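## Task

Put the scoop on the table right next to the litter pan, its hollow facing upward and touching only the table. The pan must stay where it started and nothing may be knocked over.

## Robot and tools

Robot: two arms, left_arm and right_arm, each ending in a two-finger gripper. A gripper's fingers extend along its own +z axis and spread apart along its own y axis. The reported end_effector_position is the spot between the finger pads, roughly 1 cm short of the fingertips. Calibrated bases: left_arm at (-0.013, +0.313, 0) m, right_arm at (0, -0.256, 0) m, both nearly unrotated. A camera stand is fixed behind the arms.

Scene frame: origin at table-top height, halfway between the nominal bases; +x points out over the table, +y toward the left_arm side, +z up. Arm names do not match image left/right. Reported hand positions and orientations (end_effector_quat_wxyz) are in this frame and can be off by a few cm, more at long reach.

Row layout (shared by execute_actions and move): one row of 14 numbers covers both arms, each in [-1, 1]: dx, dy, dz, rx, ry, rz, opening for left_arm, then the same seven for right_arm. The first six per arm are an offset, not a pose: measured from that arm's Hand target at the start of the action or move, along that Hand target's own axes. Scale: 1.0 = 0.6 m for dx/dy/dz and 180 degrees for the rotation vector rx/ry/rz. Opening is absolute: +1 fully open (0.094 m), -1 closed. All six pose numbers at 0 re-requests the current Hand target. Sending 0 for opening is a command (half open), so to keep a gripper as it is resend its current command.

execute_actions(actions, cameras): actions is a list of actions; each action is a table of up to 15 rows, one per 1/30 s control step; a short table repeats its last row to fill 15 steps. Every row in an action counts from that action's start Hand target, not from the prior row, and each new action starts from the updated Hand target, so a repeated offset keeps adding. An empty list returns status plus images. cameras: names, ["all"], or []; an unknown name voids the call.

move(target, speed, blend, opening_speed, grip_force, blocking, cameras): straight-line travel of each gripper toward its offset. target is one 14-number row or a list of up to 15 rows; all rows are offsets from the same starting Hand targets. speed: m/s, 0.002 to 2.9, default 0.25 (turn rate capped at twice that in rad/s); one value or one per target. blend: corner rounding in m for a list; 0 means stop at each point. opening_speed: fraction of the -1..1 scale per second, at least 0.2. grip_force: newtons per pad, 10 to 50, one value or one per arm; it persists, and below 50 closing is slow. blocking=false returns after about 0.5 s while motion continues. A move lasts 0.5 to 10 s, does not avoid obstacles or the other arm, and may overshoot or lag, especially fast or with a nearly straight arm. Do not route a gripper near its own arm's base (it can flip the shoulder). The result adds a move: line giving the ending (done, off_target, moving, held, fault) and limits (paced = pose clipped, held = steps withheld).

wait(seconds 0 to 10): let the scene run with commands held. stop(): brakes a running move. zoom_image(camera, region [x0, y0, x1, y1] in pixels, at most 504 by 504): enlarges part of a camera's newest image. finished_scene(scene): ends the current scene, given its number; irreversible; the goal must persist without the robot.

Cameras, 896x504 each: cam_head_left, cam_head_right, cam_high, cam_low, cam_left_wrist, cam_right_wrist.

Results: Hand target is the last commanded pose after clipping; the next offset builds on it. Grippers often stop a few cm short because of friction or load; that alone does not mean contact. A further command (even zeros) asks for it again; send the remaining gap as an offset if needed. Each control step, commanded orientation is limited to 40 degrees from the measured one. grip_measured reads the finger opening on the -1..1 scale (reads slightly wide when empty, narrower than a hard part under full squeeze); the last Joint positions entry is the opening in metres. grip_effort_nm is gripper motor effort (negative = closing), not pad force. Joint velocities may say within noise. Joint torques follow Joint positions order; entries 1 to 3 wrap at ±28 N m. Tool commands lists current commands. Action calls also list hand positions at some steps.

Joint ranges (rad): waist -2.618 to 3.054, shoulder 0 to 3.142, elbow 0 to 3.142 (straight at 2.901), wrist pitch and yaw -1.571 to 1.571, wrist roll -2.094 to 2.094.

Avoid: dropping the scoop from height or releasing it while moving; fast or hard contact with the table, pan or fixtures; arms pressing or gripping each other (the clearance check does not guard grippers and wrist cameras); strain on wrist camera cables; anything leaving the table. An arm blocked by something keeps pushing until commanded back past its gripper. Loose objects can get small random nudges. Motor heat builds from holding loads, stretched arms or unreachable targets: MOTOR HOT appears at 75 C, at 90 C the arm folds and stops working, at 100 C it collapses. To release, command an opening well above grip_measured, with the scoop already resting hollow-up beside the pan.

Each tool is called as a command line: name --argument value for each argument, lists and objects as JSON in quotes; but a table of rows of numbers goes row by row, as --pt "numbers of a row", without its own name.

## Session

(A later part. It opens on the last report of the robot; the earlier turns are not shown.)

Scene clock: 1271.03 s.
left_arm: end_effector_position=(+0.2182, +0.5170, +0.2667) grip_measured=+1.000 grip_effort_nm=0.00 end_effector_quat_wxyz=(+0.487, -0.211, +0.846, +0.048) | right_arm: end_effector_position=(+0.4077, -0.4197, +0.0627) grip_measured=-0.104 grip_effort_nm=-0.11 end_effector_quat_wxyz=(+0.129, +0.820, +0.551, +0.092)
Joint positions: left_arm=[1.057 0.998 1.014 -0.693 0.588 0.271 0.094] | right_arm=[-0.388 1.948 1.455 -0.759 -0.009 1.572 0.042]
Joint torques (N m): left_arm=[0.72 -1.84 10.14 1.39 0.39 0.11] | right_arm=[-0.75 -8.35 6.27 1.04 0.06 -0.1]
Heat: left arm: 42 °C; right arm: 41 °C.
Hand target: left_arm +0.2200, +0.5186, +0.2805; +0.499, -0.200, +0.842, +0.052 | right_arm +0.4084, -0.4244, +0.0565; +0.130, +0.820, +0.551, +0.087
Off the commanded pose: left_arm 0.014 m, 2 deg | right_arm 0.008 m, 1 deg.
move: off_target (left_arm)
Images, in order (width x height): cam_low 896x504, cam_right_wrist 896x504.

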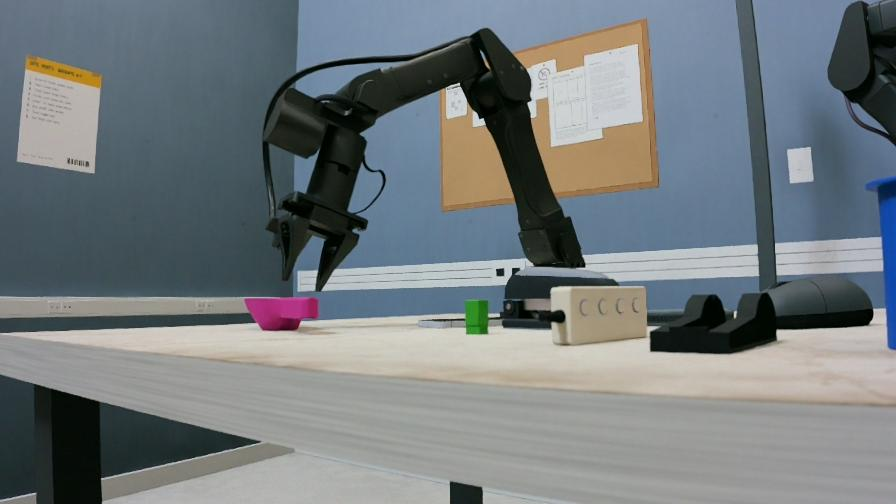

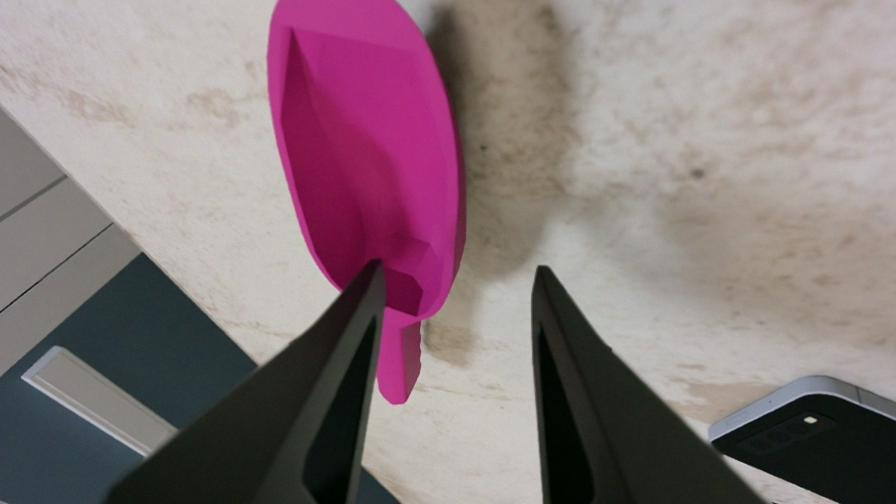

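move --target '[0,0,0,0,0,0,1, 0,0,0.0533,0,0,0,-0.106]' --speed 0.04 --cameras '["cam_right_wrist", "cam_low"]'

Scene clock: 1280.80 s.
left_arm: end_effector_position=(+0.2182, +0.5170, +0.2667) grip_measured=+1.000 grip_effort_nm=0.00 end_effector_quat_wxyz=(+0.487, -0.211, +0.846, +0.048) | right_arm: end_effector_position=(+0.4175, -0.4236, +0.0326) grip_measured=-0.104 grip_effort_nm=-0.11 end_effector_quat_wxyz=(+0.129, +0.820, +0.551, +0.092)
Joint positions: left_arm=[1.057 0.998 1.014 -0.693 0.588 0.271 0.094] | right_arm=[-0.388 2.02 1.434 -0.666 -0.009 1.572 0.042]
Joint torques (N m): left_arm=[0.68 -1.91 10.15 1.4 0.4 0.11] | right_arm=[-0.64 -8.85 6.09 1.03 0.09 -0.12]
Heat: left arm: 42 °C; right arm: 41 °C.
Hand target: left_arm +0.2200, +0.5186, +0.2805; +0.499, -0.200, +0.842, +0.052 | right_arm +0.4175, -0.4281, +0.0261; +0.130, +0.820, +0.551, +0.087
Off the commanded pose: left_arm 0.014 m, 2 deg | right_arm 0.008 m, 1 deg.
move: off_target (left_arm)
Images, in order (width x height): cam_low 896x504, cam_right_wrist 896x504.

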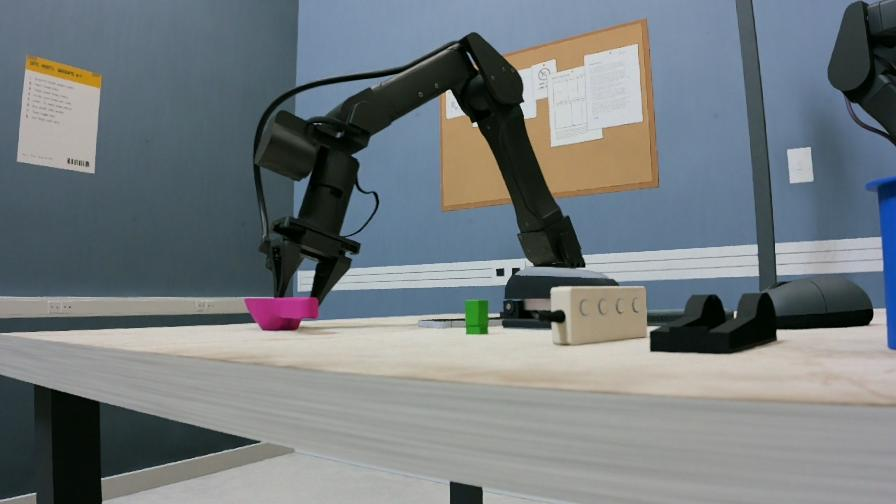

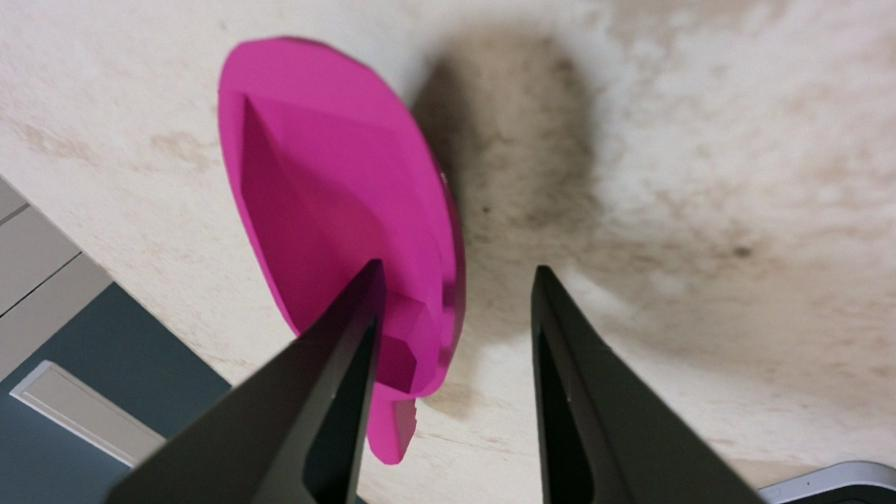

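move --pt "0 0 0 0 0 0 1 0 0 0.01 0 0 0 -0.106" --pt "0 0 0 0 0 0 1 0 0 0.01 0 0 0 -1" --speed 0.03 --grip_force '[50, 25]' --cameras '["cam_right_wrist", "cam_low"]'

Scene clock: 1293.00 s.
left_arm: end_effector_position=(+0.2182, +0.5170, +0.2667) grip_measured=+1.000 grip_effort_nm=0.00 end_effector_quat_wxyz=(+0.487, -0.211, +0.846, +0.048) | right_arm: end_effector_position=(+0.4202, -0.4247, +0.0282) grip_measured=-0.879 grip_effort_nm=-0.51 end_effector_quat_wxyz=(+0.130, +0.819, +0.550, +0.093)
Joint positions: left_arm=[1.057 0.998 1.014 -0.693 0.588 0.271 0.094] | right_arm=[-0.388 2.034 1.434 -0.649 -0.009 1.572 0.006]
Joint torques (N m): left_arm=[0.68 -1.91 10.17 1.4 0.41 0.1] | right_arm=[-0.7 -8.88 5.86 1.04 0.08 -0.12]
Heat: left arm: 42 °C; right arm: 42 °C.
Hand target: left_arm +0.2200, +0.5186, +0.2805; +0.499, -0.200, +0.842, +0.052 | right_arm +0.4192, -0.4288, +0.0204; +0.130, +0.820, +0.551, +0.087
Off the commanded pose: left_arm 0.014 m, 2 deg | right_arm 0.009 m, 1 deg.
grip_force (N): 50, 25
move: off_target (left_arm)
Images, in order (width x height): cam_low 896x504, cam_right_wrist 896x504.

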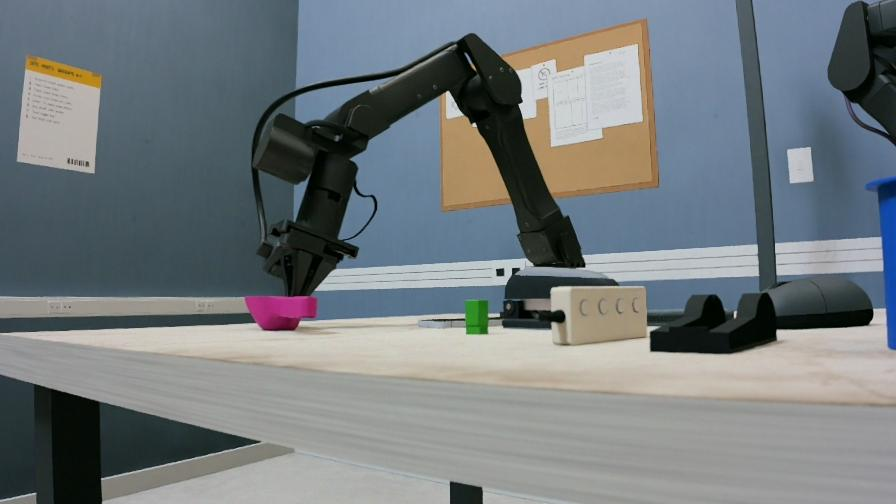

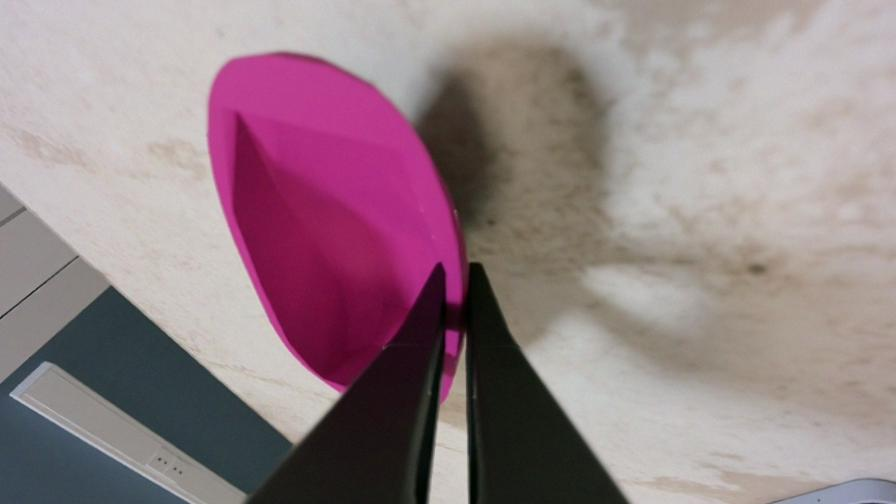

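move --target '[0,0,0,0,0,0,1, 0,0.0670,-0.2061,0,0,0,-1]' --speed 0.12 --cameras '["cam_right_wrist", "cam_low", "cam_high", "cam_head_right"]'

Scene clock: 1299.23 s.
left_arm: end_effector_position=(+0.2182, +0.5170, +0.2667) grip_measured=+1.000 grip_effort_nm=-0.01 end_effector_quat_wxyz=(+0.487, -0.211, +0.846, +0.048) | right_arm: end_effector_position=(+0.4159, -0.4229, +0.1205) grip_measured=-0.880 grip_effort_nm=-0.57 end_effector_quat_wxyz=(+0.098, +0.824, +0.553, +0.071)
Joint positions: left_arm=[1.057 0.998 1.014 -0.693 0.588 0.271 0.094] | right_arm=[-0.388 2.027 1.819 -1.12 -0.01 1.572 0.006]
Joint torques (N m): left_arm=[0.66 -1.88 10.14 1.39 0.4 0.12] | right_arm=[-0.61 -14.84 8.76 0.68 0.1 -0.11]
Heat: left arm: 42 °C; right arm: 42 °C.
Hand target: left_arm +0.2200, +0.5186, +0.2805; +0.499, -0.200, +0.842, +0.052 | right_arm +0.4192, -0.4289, +0.1505; +0.130, +0.820, +0.551, +0.087
Off the commanded pose: left_arm 0.014 m, 2 deg | right_arm 0.031 m, 4 deg.
grip_force (N): 50, 25
move: off_target (left_arm, right_arm)
Images, in order (width x height): cam_head_right 896x504, cam_high 896x504, cam_low 896x504, cam_right_wrist 896x504.

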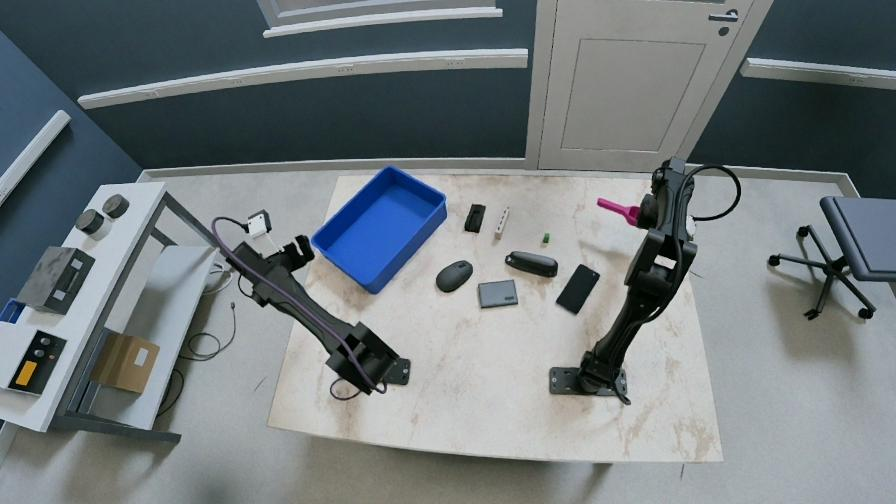

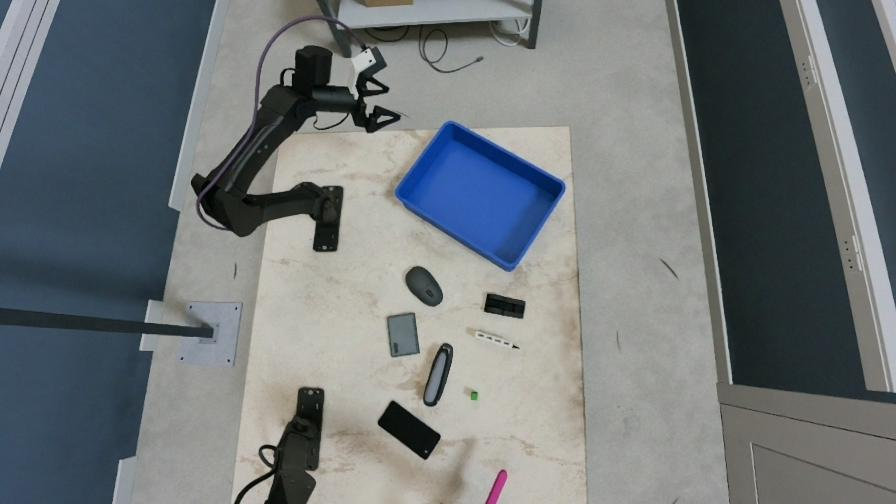

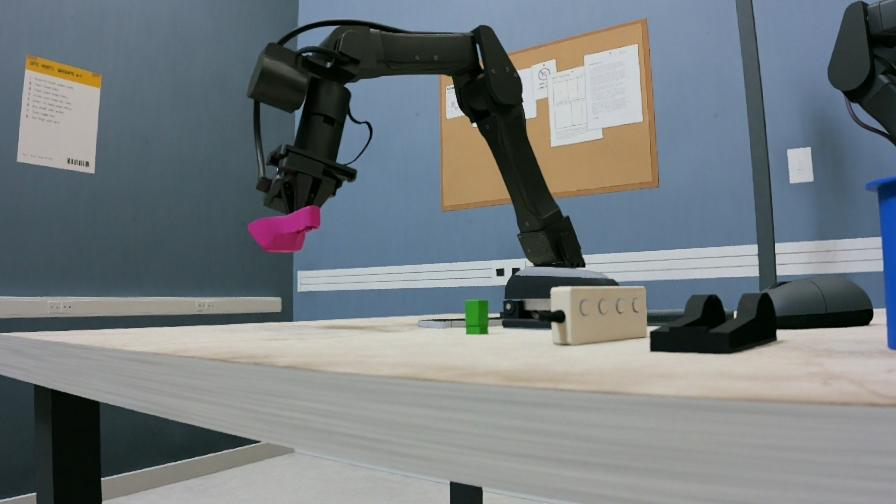

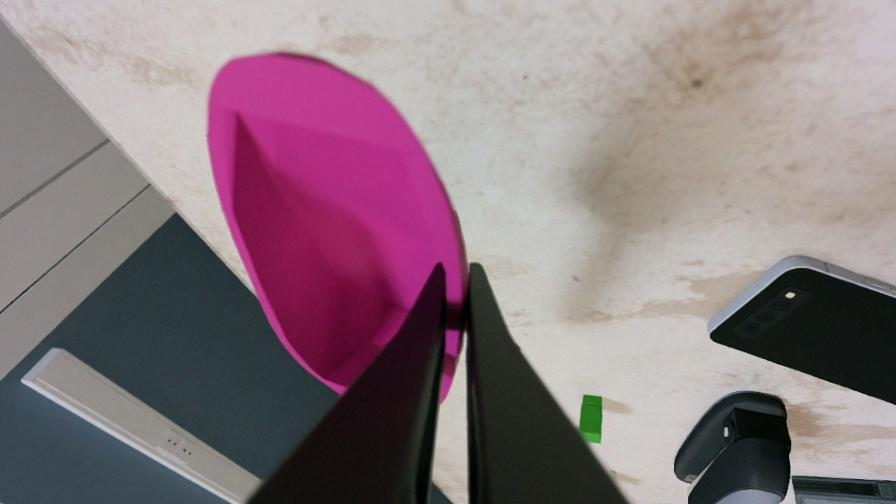

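move --target '[0,0,0,0,0,0,1, 0.8052,-0.4885,-0.1053,-0.0188,0.1457,-0.4002,-1]' --speed 0.3 --grip_force '[50, 35]' --cameras '["cam_right_wrist", "cam_low", "cam_high", "cam_head_right"]'

Scene clock: 1350.90 s.
left_arm: end_effector_position=(+0.2182, +0.5170, +0.2667) grip_measured=+1.000 grip_effort_nm=0.00 end_effector_quat_wxyz=(+0.487, -0.211, +0.846, +0.048) | right_arm: end_effector_position=(+0.3163, +0.1278, +0.1153) grip_measured=-0.888 grip_effort_nm=-0.76 end_effector_quat_wxyz=(+0.050, +0.301, +0.936, +0.175)
Joint positions: left_arm=[1.057 0.998 1.014 -0.693 0.588 0.271 0.094] | right_arm=[0.863 2.111 1.888 -0.984 -0.043 1.494 0.005]
Joint torques (N m): left_arm=[0.65 -1.87 10.19 1.4 0.42 0.11] | right_arm=[-0.66 -10.02 9.52 0.95 0.08 -0.14]
Heat: left arm: 42 °C; right arm: 43 °C.
Hand target: left_arm +0.2200, +0.5186, +0.2805; +0.499, -0.200, +0.842, +0.052 | right_arm +0.3252, +0.1310, +0.1199; +0.058, +0.299, +0.935, +0.182
Off the commanded pose: left_arm 0.014 m, 2 deg | right_arm 0.011 m, 1 deg.
grip_force (N): 50, 35
move: off_target (left_arm, right_arm)
Images, in order (width x height): cam_head_right 896x504, cam_high 896x504, cam_low 896x504, cam_right_wrist 896x504.

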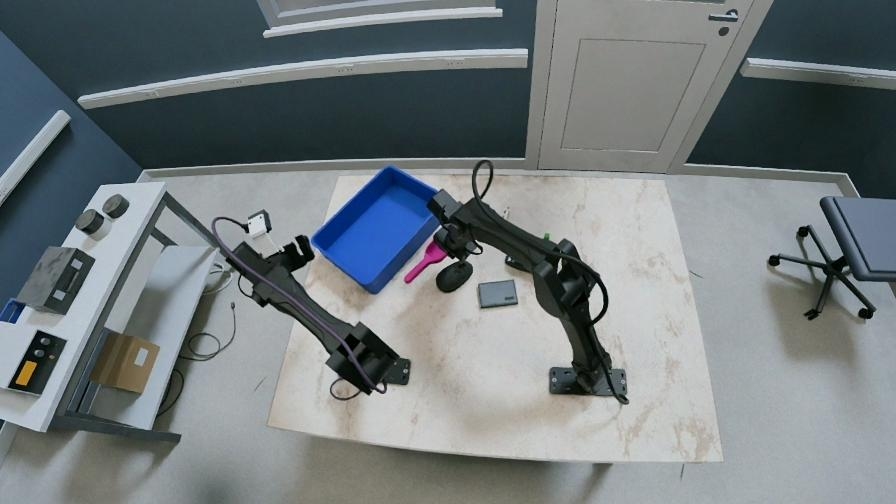

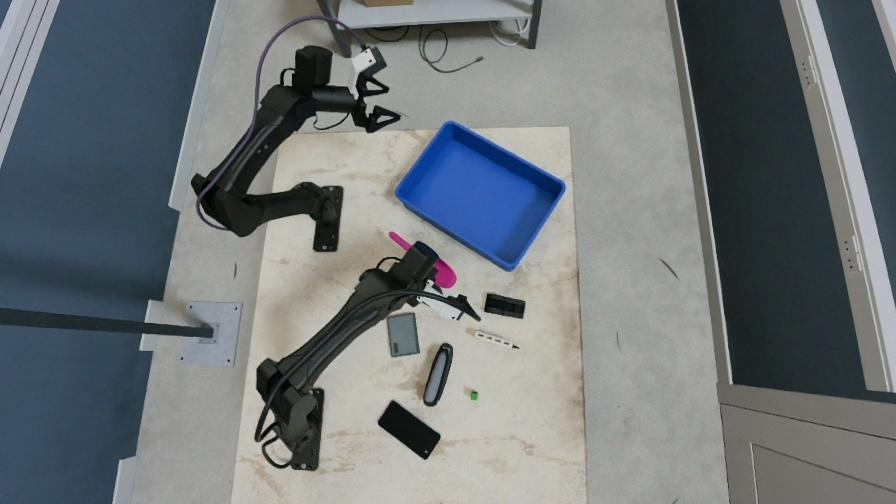

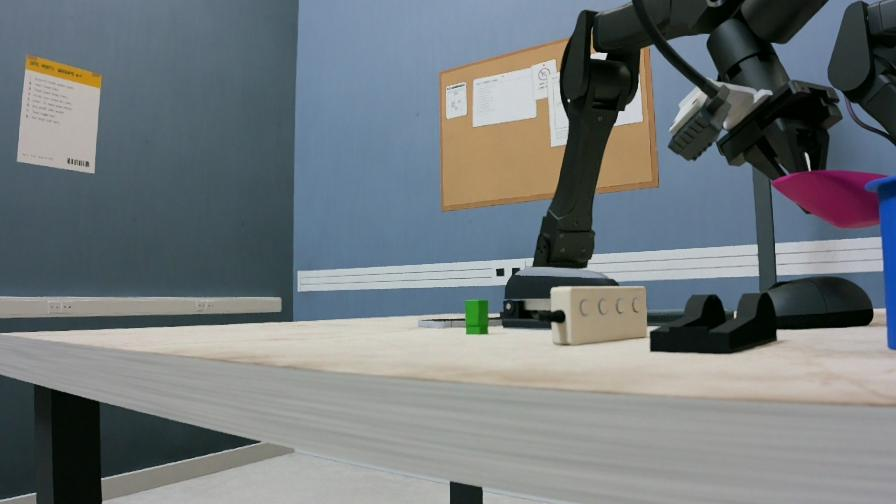

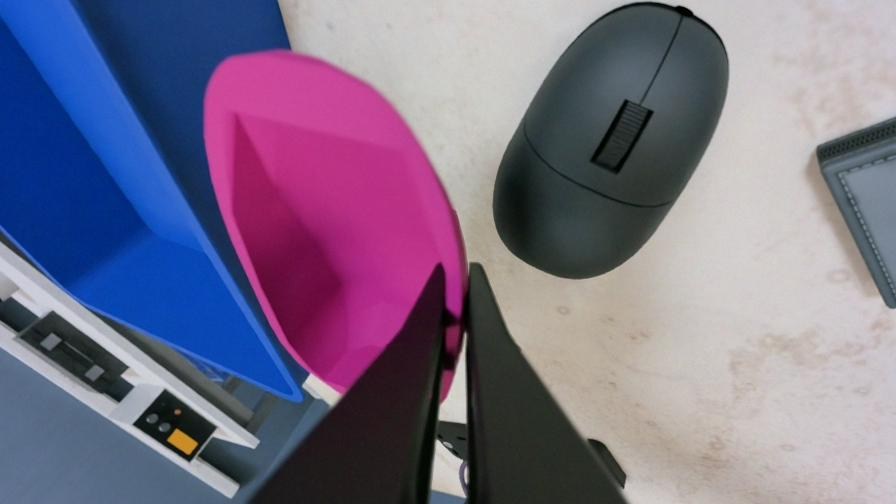

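move --target '[0,0,0,0,0,0,1, -0.0046,0.0460,0.1354,0,0,0,-1]' --speed 0.12 --cameras '["cam_right_wrist", "cam_low", "cam_high", "cam_head_left"]'

Scene clock: 1368.67 s.
left_arm: end_effector_position=(+0.2182, +0.5170, +0.2667) grip_measured=+1.000 grip_effort_nm=0.00 end_effector_quat_wxyz=(+0.487, -0.211, +0.846, +0.048) | right_arm: end_effector_position=(+0.3508, +0.1682, +0.0508) grip_measured=-0.888 grip_effort_nm=-0.76 end_effector_quat_wxyz=(+0.047, +0.302, +0.937, +0.169)
Joint positions: left_arm=[1.057 0.998 1.014 -0.693 0.588 0.271 0.094] | right_arm=[0.863 2.387 2.094 -0.926 -0.043 1.494 0.005]
Joint torques (N m): left_arm=[0.72 -1.92 10.14 1.41 0.38 0.11] | right_arm=[-0.16 -11.86 9.44 1.08 0.1 -0.08]
Heat: left arm: 42 °C; right arm: 44 °C.
Hand target: left_arm +0.2200, +0.5186, +0.2805; +0.499, -0.200, +0.842, +0.052 | right_arm +0.3600, +0.1751, +0.0550; +0.058, +0.299, +0.935, +0.182
Off the commanded pose: left_arm 0.014 m, 2 deg | right_arm 0.012 m, 2 deg.
grip_force (N): 50, 35
move: off_target (left_arm, right_arm)
Images, in order (width x height): cam_head_left 896x504, cam_high 896x504, cam_low 896x504, cam_right_wrist 896x504.

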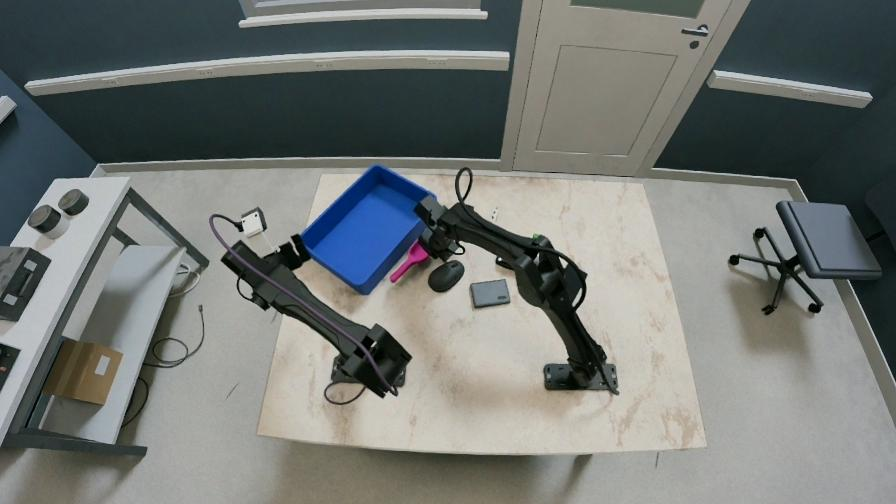

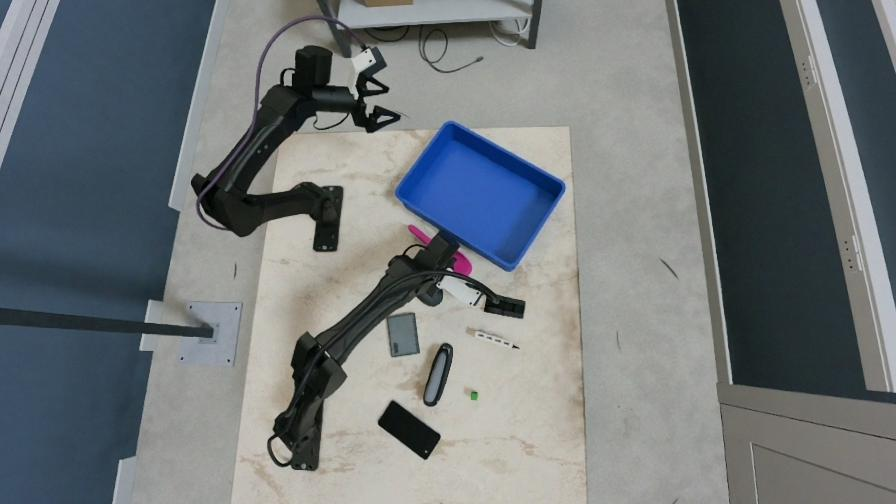

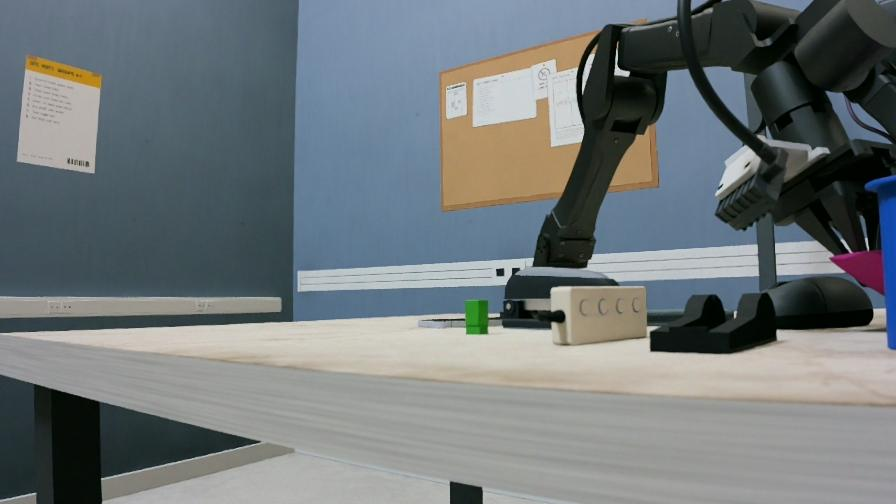

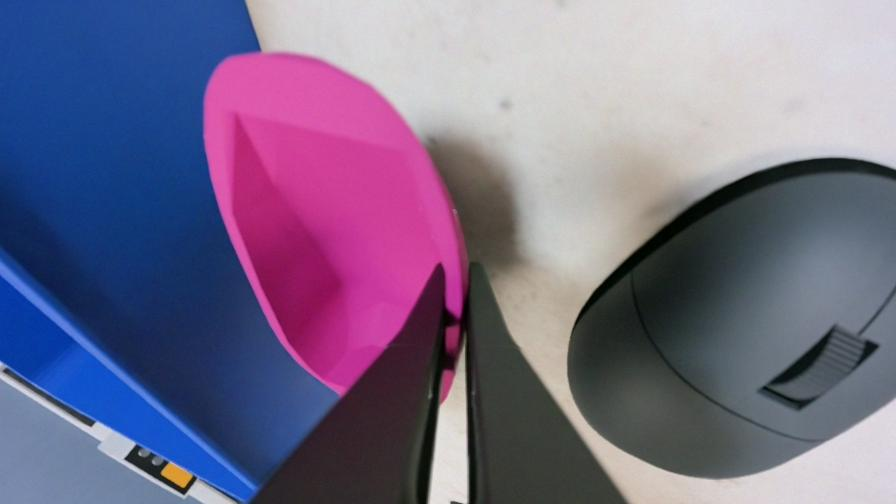

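move --target '[0,0,0,0,0,0,1, 0,0.0035,0.0356,0,0,0,-1]' --speed 0.05 --cameras '["cam_right_wrist", "cam_high"]'

Scene clock: 1391.77 s.
left_arm: end_effector_position=(+0.2182, +0.5170, +0.2667) grip_measured=+1.000 grip_effort_nm=-0.01 end_effector_quat_wxyz=(+0.487, -0.211, +0.846, +0.048) | right_arm: end_effector_position=(+0.3565, +0.1749, +0.0326) grip_measured=-0.888 grip_effort_nm=-0.75 end_effector_quat_wxyz=(+0.047, +0.302, +0.937, +0.168)
Joint positions: left_arm=[1.057 0.998 1.014 -0.693 0.588 0.271 0.094] | right_arm=[0.863 2.444 2.124 -0.903 -0.043 1.494 0.005]
Joint torques (N m): left_arm=[0.7 -1.88 10.18 1.4 0.41 0.12] | right_arm=[0.03 -12.03 9.4 1.12 0.11 -0.07]
Heat: left arm: 42 °C; right arm: 43 °C.
Hand target: left_arm +0.2200, +0.5186, +0.2805; +0.499, -0.200, +0.842, +0.052 | right_arm +0.3658, +0.1832, +0.0360; +0.058, +0.299, +0.935, +0.182
Off the commanded pose: left_arm 0.014 m, 2 deg | right_arm 0.013 m, 2 deg.
grip_force (N): 50, 35
move: off_target (left_arm, right_arm)
Images, in order (width x height): cam_high 896x504, cam_right_wrist 896x504.

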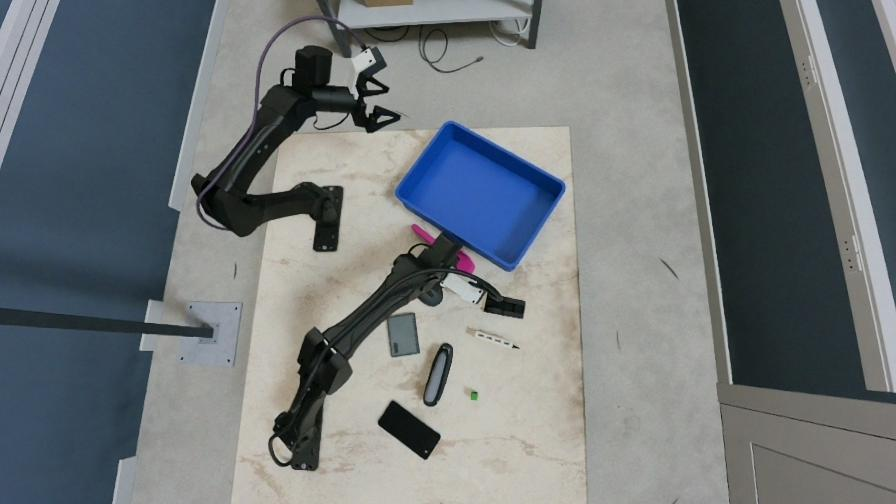

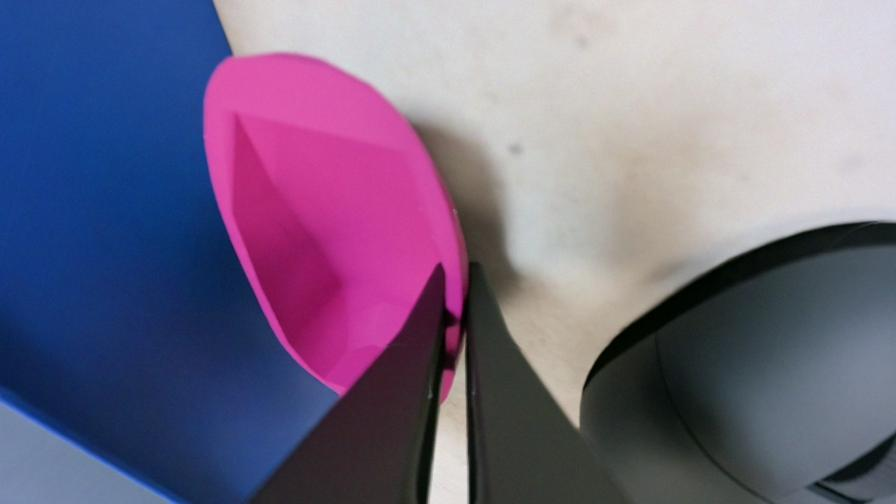

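move --target '[0,0,0,0,0,0,1, 0,-0.0031,0.0077,0,0,0,-1]' --speed 0.03 --cameras '["cam_right_wrist"]'

move --target '[0,0,0,0,0,0,1, 0,-0.0031,0.0077,0,0,0,-1]' --speed 0.03 --cameras '["cam_right_wrist"]'

Scene clock: 1398.90 s.
left_arm: end_effector_position=(+0.2182, +0.5170, +0.2667) grip_measured=+1.000 grip_effort_nm=0.00 end_effector_quat_wxyz=(+0.487, -0.211, +0.846, +0.048) | right_arm: end_effector_position=(+0.3589, +0.1777, +0.0340) grip_measured=-0.888 grip_effort_nm=-0.76 end_effector_quat_wxyz=(+0.050, +0.301, +0.936, +0.175)
Joint positions: left_arm=[1.057 0.998 1.014 -0.693 0.588 0.271 0.094] | right_arm=[0.863 2.444 2.124 -0.888 -0.043 1.494 0.005]
Joint torques (N m): left_arm=[0.72 -1.87 10.13 1.38 0.4 0.12] | right_arm=[0.05 -11.75 8.25 1.17 0.1 -0.07]
Heat: left arm: 43 °C; right arm: 43 °C.
Hand target: left_arm +0.2200, +0.5186, +0.2805; +0.499, -0.200, +0.842, +0.052 | right_arm +0.3658, +0.1832, +0.0310; +0.058, +0.299, +0.935, +0.182
Off the commanded pose: left_arm 0.014 m, 2 deg | right_arm 0.009 m, 1 deg.
grip_force (N): 50, 35
move: off_target (left_arm)
Images, in order (width x height): cam_right_wrist 896x504.

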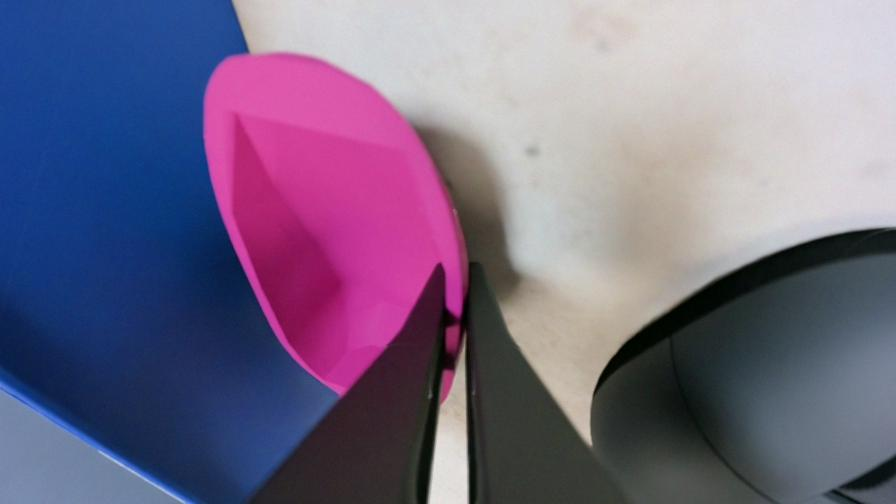

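Scene clock: 1399.70 s.
left_arm: end_effector_position=(+0.2182, +0.5170, +0.2667) grip_measured=+1.000 grip_effort_nm=-0.01 end_effector_quat_wxyz=(+0.487, -0.211, +0.846, +0.048) | right_arm: end_effector_position=(+0.3615, +0.1807, +0.0355) grip_measured=-0.888 grip_effort_nm=-0.75 end_effector_quat_wxyz=(+0.053, +0.301, +0.935, +0.183)
Joint positions: left_arm=[1.057 0.998 1.014 -0.693 0.588 0.271 0.094] | right_arm=[0.863 2.444 2.124 -0.871 -0.043 1.494 0.005]
Joint torques (N m): left_arm=[0.72 -1.88 10.13 1.4 0.39 0.12] | right_arm=[0.02 -11.55 7.04 1.21 0.11 -0.07]
Heat: left arm: 43 °C; right arm: 43 °C.
Hand target: left_arm +0.2200, +0.5186, +0.2805; +0.499, -0.200, +0.842, +0.052 | right_arm +0.3658, +0.1832, +0.0260; +0.058, +0.299, +0.935, +0.182
Off the commanded pose: left_arm 0.014 m, 2 deg | right_arm 0.011 m, 1 deg.
grip_force (N): 50, 35
move: off_target (left_arm, right_arm)
Images, in order (width x height): cam_right_wrist 896x504.

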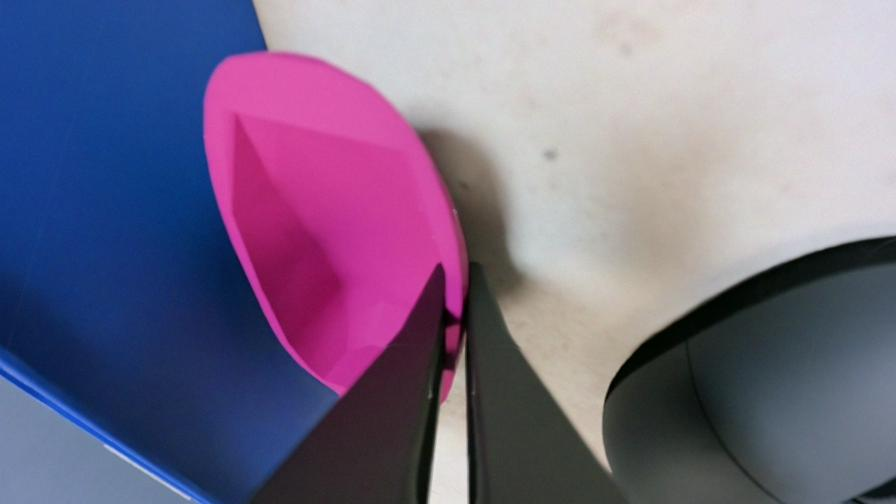

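zoom_image --camera "cam_right_wrist" --region '[380, 120, 600, 420]'

Scaled by 1.680.

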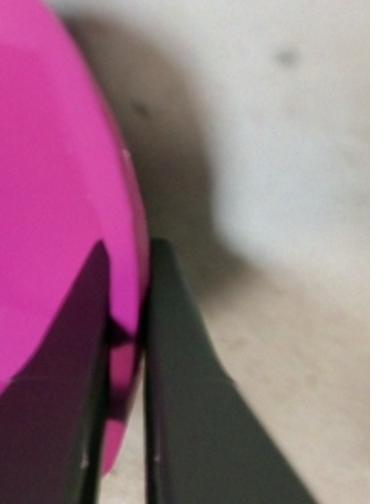

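wait --seconds 0.1 --cameras '["cam_head_left", "cam_low", "cam_left_wrist"]'

zoom_image --camera "cam_head_left" --region '[350, 180, 510, 310]'

zoom_image --camera "cam_low" --region '[700, 100, 896, 370]'

Scene clock: 1412.60 s.
left_arm: end_effector_position=(+0.2182, +0.5170, +0.2667) grip_measured=+1.000 grip_effort_nm=0.00 end_effector_quat_wxyz=(+0.487, -0.211, +0.846, +0.048) | right_arm: end_effector_position=(+0.3615, +0.1807, +0.0355) grip_measured=-0.888 grip_effort_nm=-0.76 end_effector_quat_wxyz=(+0.053, +0.301, +0.935, +0.183)
Joint positions: left_arm=[1.057 0.998 1.014 -0.693 0.588 0.271 0.094] | right_arm=[0.863 2.444 2.124 -0.87 -0.043 1.494 0.005]
Joint torques (N m): left_arm=[0.65 -1.87 10.18 1.41 0.38 0.1] | right_arm=[0.06 -11.59 7.02 1.2 0.11 -0.07]
Heat: left arm: 43 °C; right arm: 43 °C.
Hand target: left_arm +0.2200, +0.5186, +0.2805; +0.499, -0.200, +0.842, +0.052 | right_arm +0.3658, +0.1832, +0.0260; +0.058, +0.299, +0.935, +0.182
Tool commands: left_gripper/opening=+1.0 right_gripper/opening=-1.0
Off the commanded pose: left_arm 0.014 m, 2 deg | right_arm 0.011 m, 1 deg.
grip_force (N): 50, 35
wait: 0.10 s; at rest from the start
Images, in order (width x height): cam_head_left 896x504, cam_low 896x504, cam_left_wrist 896x504.

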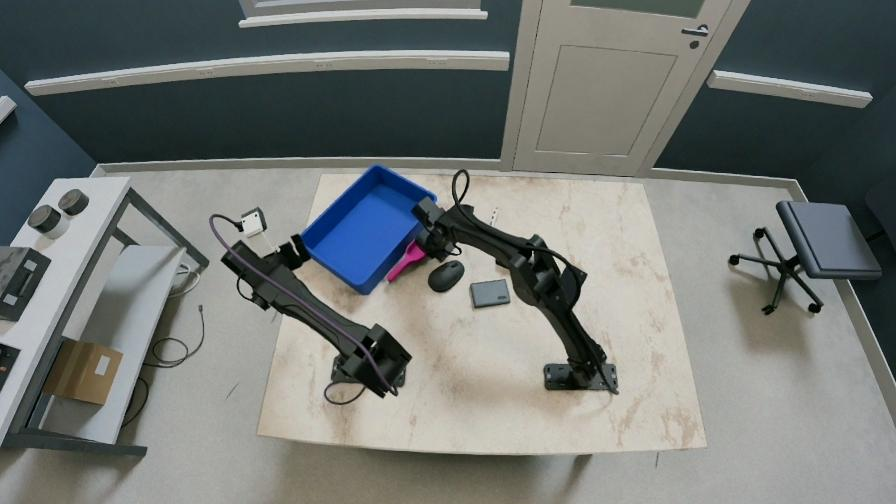

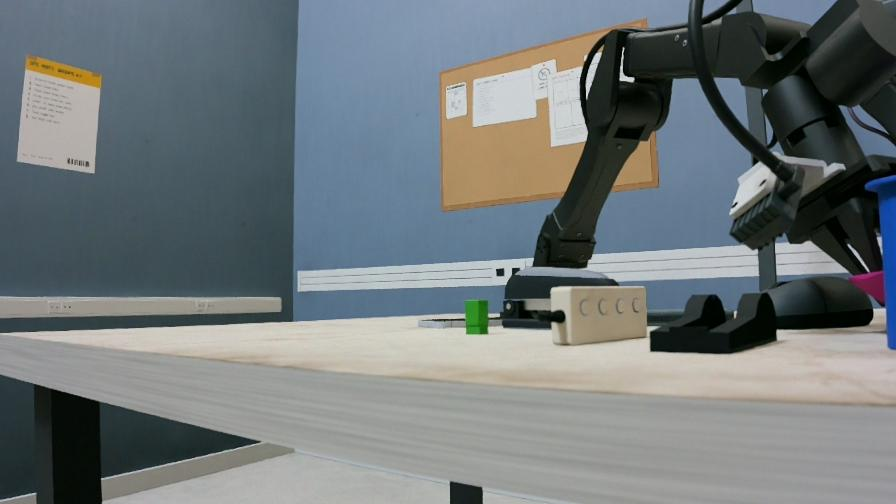

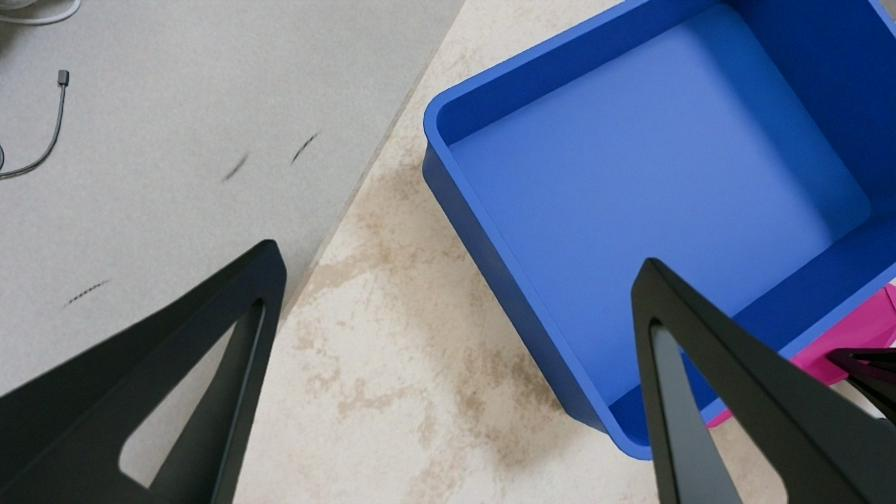

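Scaled by 3.150.

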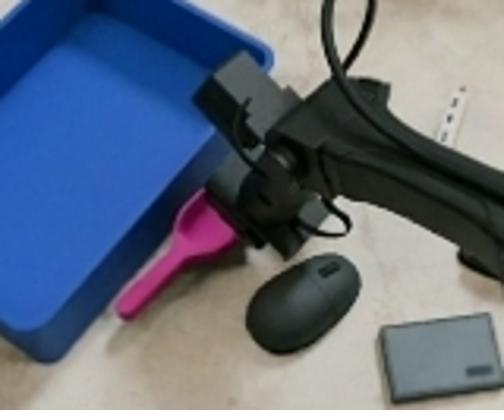

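Scaled by 1.867.

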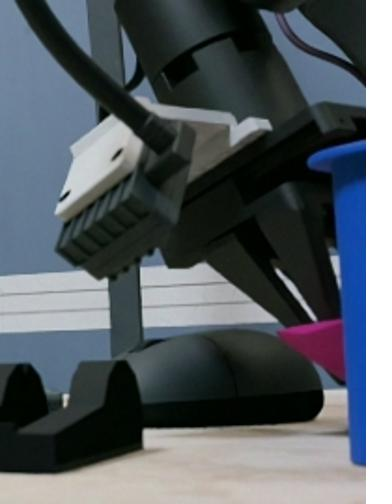

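move --target '[0,0,0,0,0,0,1, 0,0.0037,-0.0093,0,0,0,-0.447]' --speed 0.05 --opening_speed 0.4 --cameras '["cam_right_wrist", "cam_low"]'

zoom_image --camera "cam_low" --region '[700, 100, 896, 370]'

Scene clock: 1427.90 s.
left_arm: end_effector_position=(+0.2182, +0.5170, +0.2667) grip_measured=+1.000 grip_effort_nm=0.00 end_effector_quat_wxyz=(+0.487, -0.211, +0.846, +0.048) | right_arm: end_effector_position=(+0.3615, +0.1807, +0.0355) grip_measured=-0.449 grip_effort_nm=0.11 end_effector_quat_wxyz=(+0.053, +0.301, +0.935, +0.183)
Joint positions: left_arm=[1.057 0.998 1.014 -0.693 0.588 0.271 0.094] | right_arm=[0.863 2.444 2.124 -0.87 -0.043 1.494 0.026]
Joint torques (N m): left_arm=[0.7 -1.84 10.17 1.39 0.39 0.11] | right_arm=[0.05 -11.81 8.58 0.97 0.11 -0.06]
Heat: left arm: 43 °C; right arm: 43 °C.
Hand target: left_arm +0.2200, +0.5186, +0.2805; +0.499, -0.200, +0.842, +0.052 | right_arm +0.3658, +0.1832, +0.0321; +0.058, +0.299, +0.935, +0.182
Off the commanded pose: left_arm 0.014 m, 2 deg | right_arm 0.006 m, 1 deg.
grip_force (N): 50, 35
move: off_target (left_arm)
Images, in order (width x height): cam_low 896x504, cam_right_wrist 896x504.

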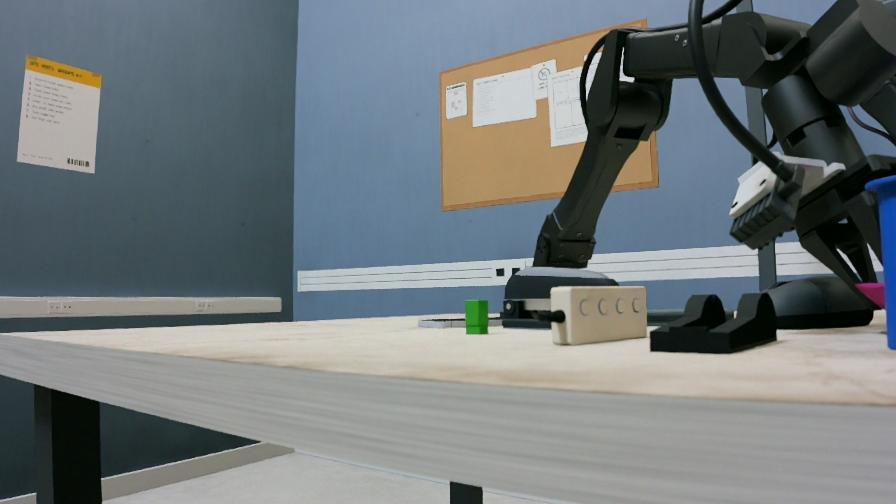

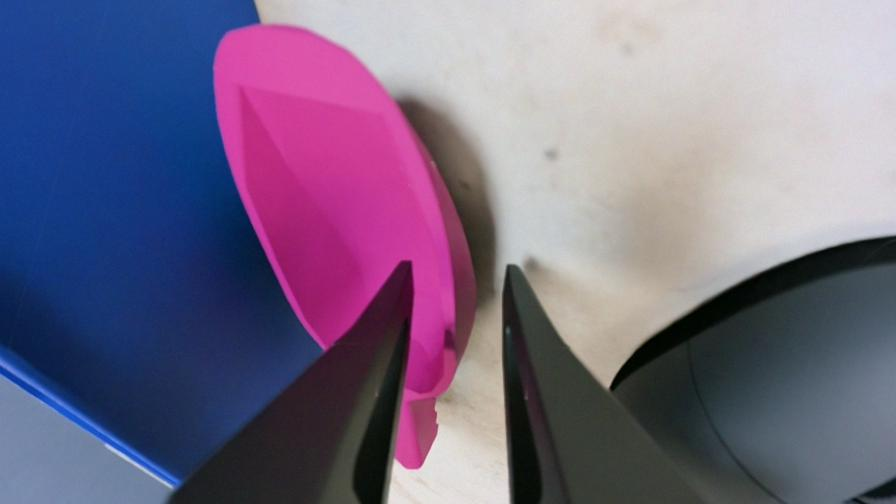

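Scaled by 1.867.

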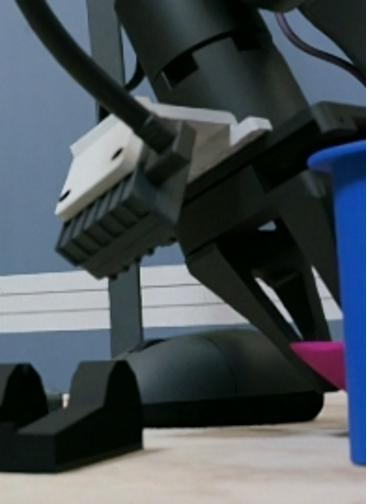

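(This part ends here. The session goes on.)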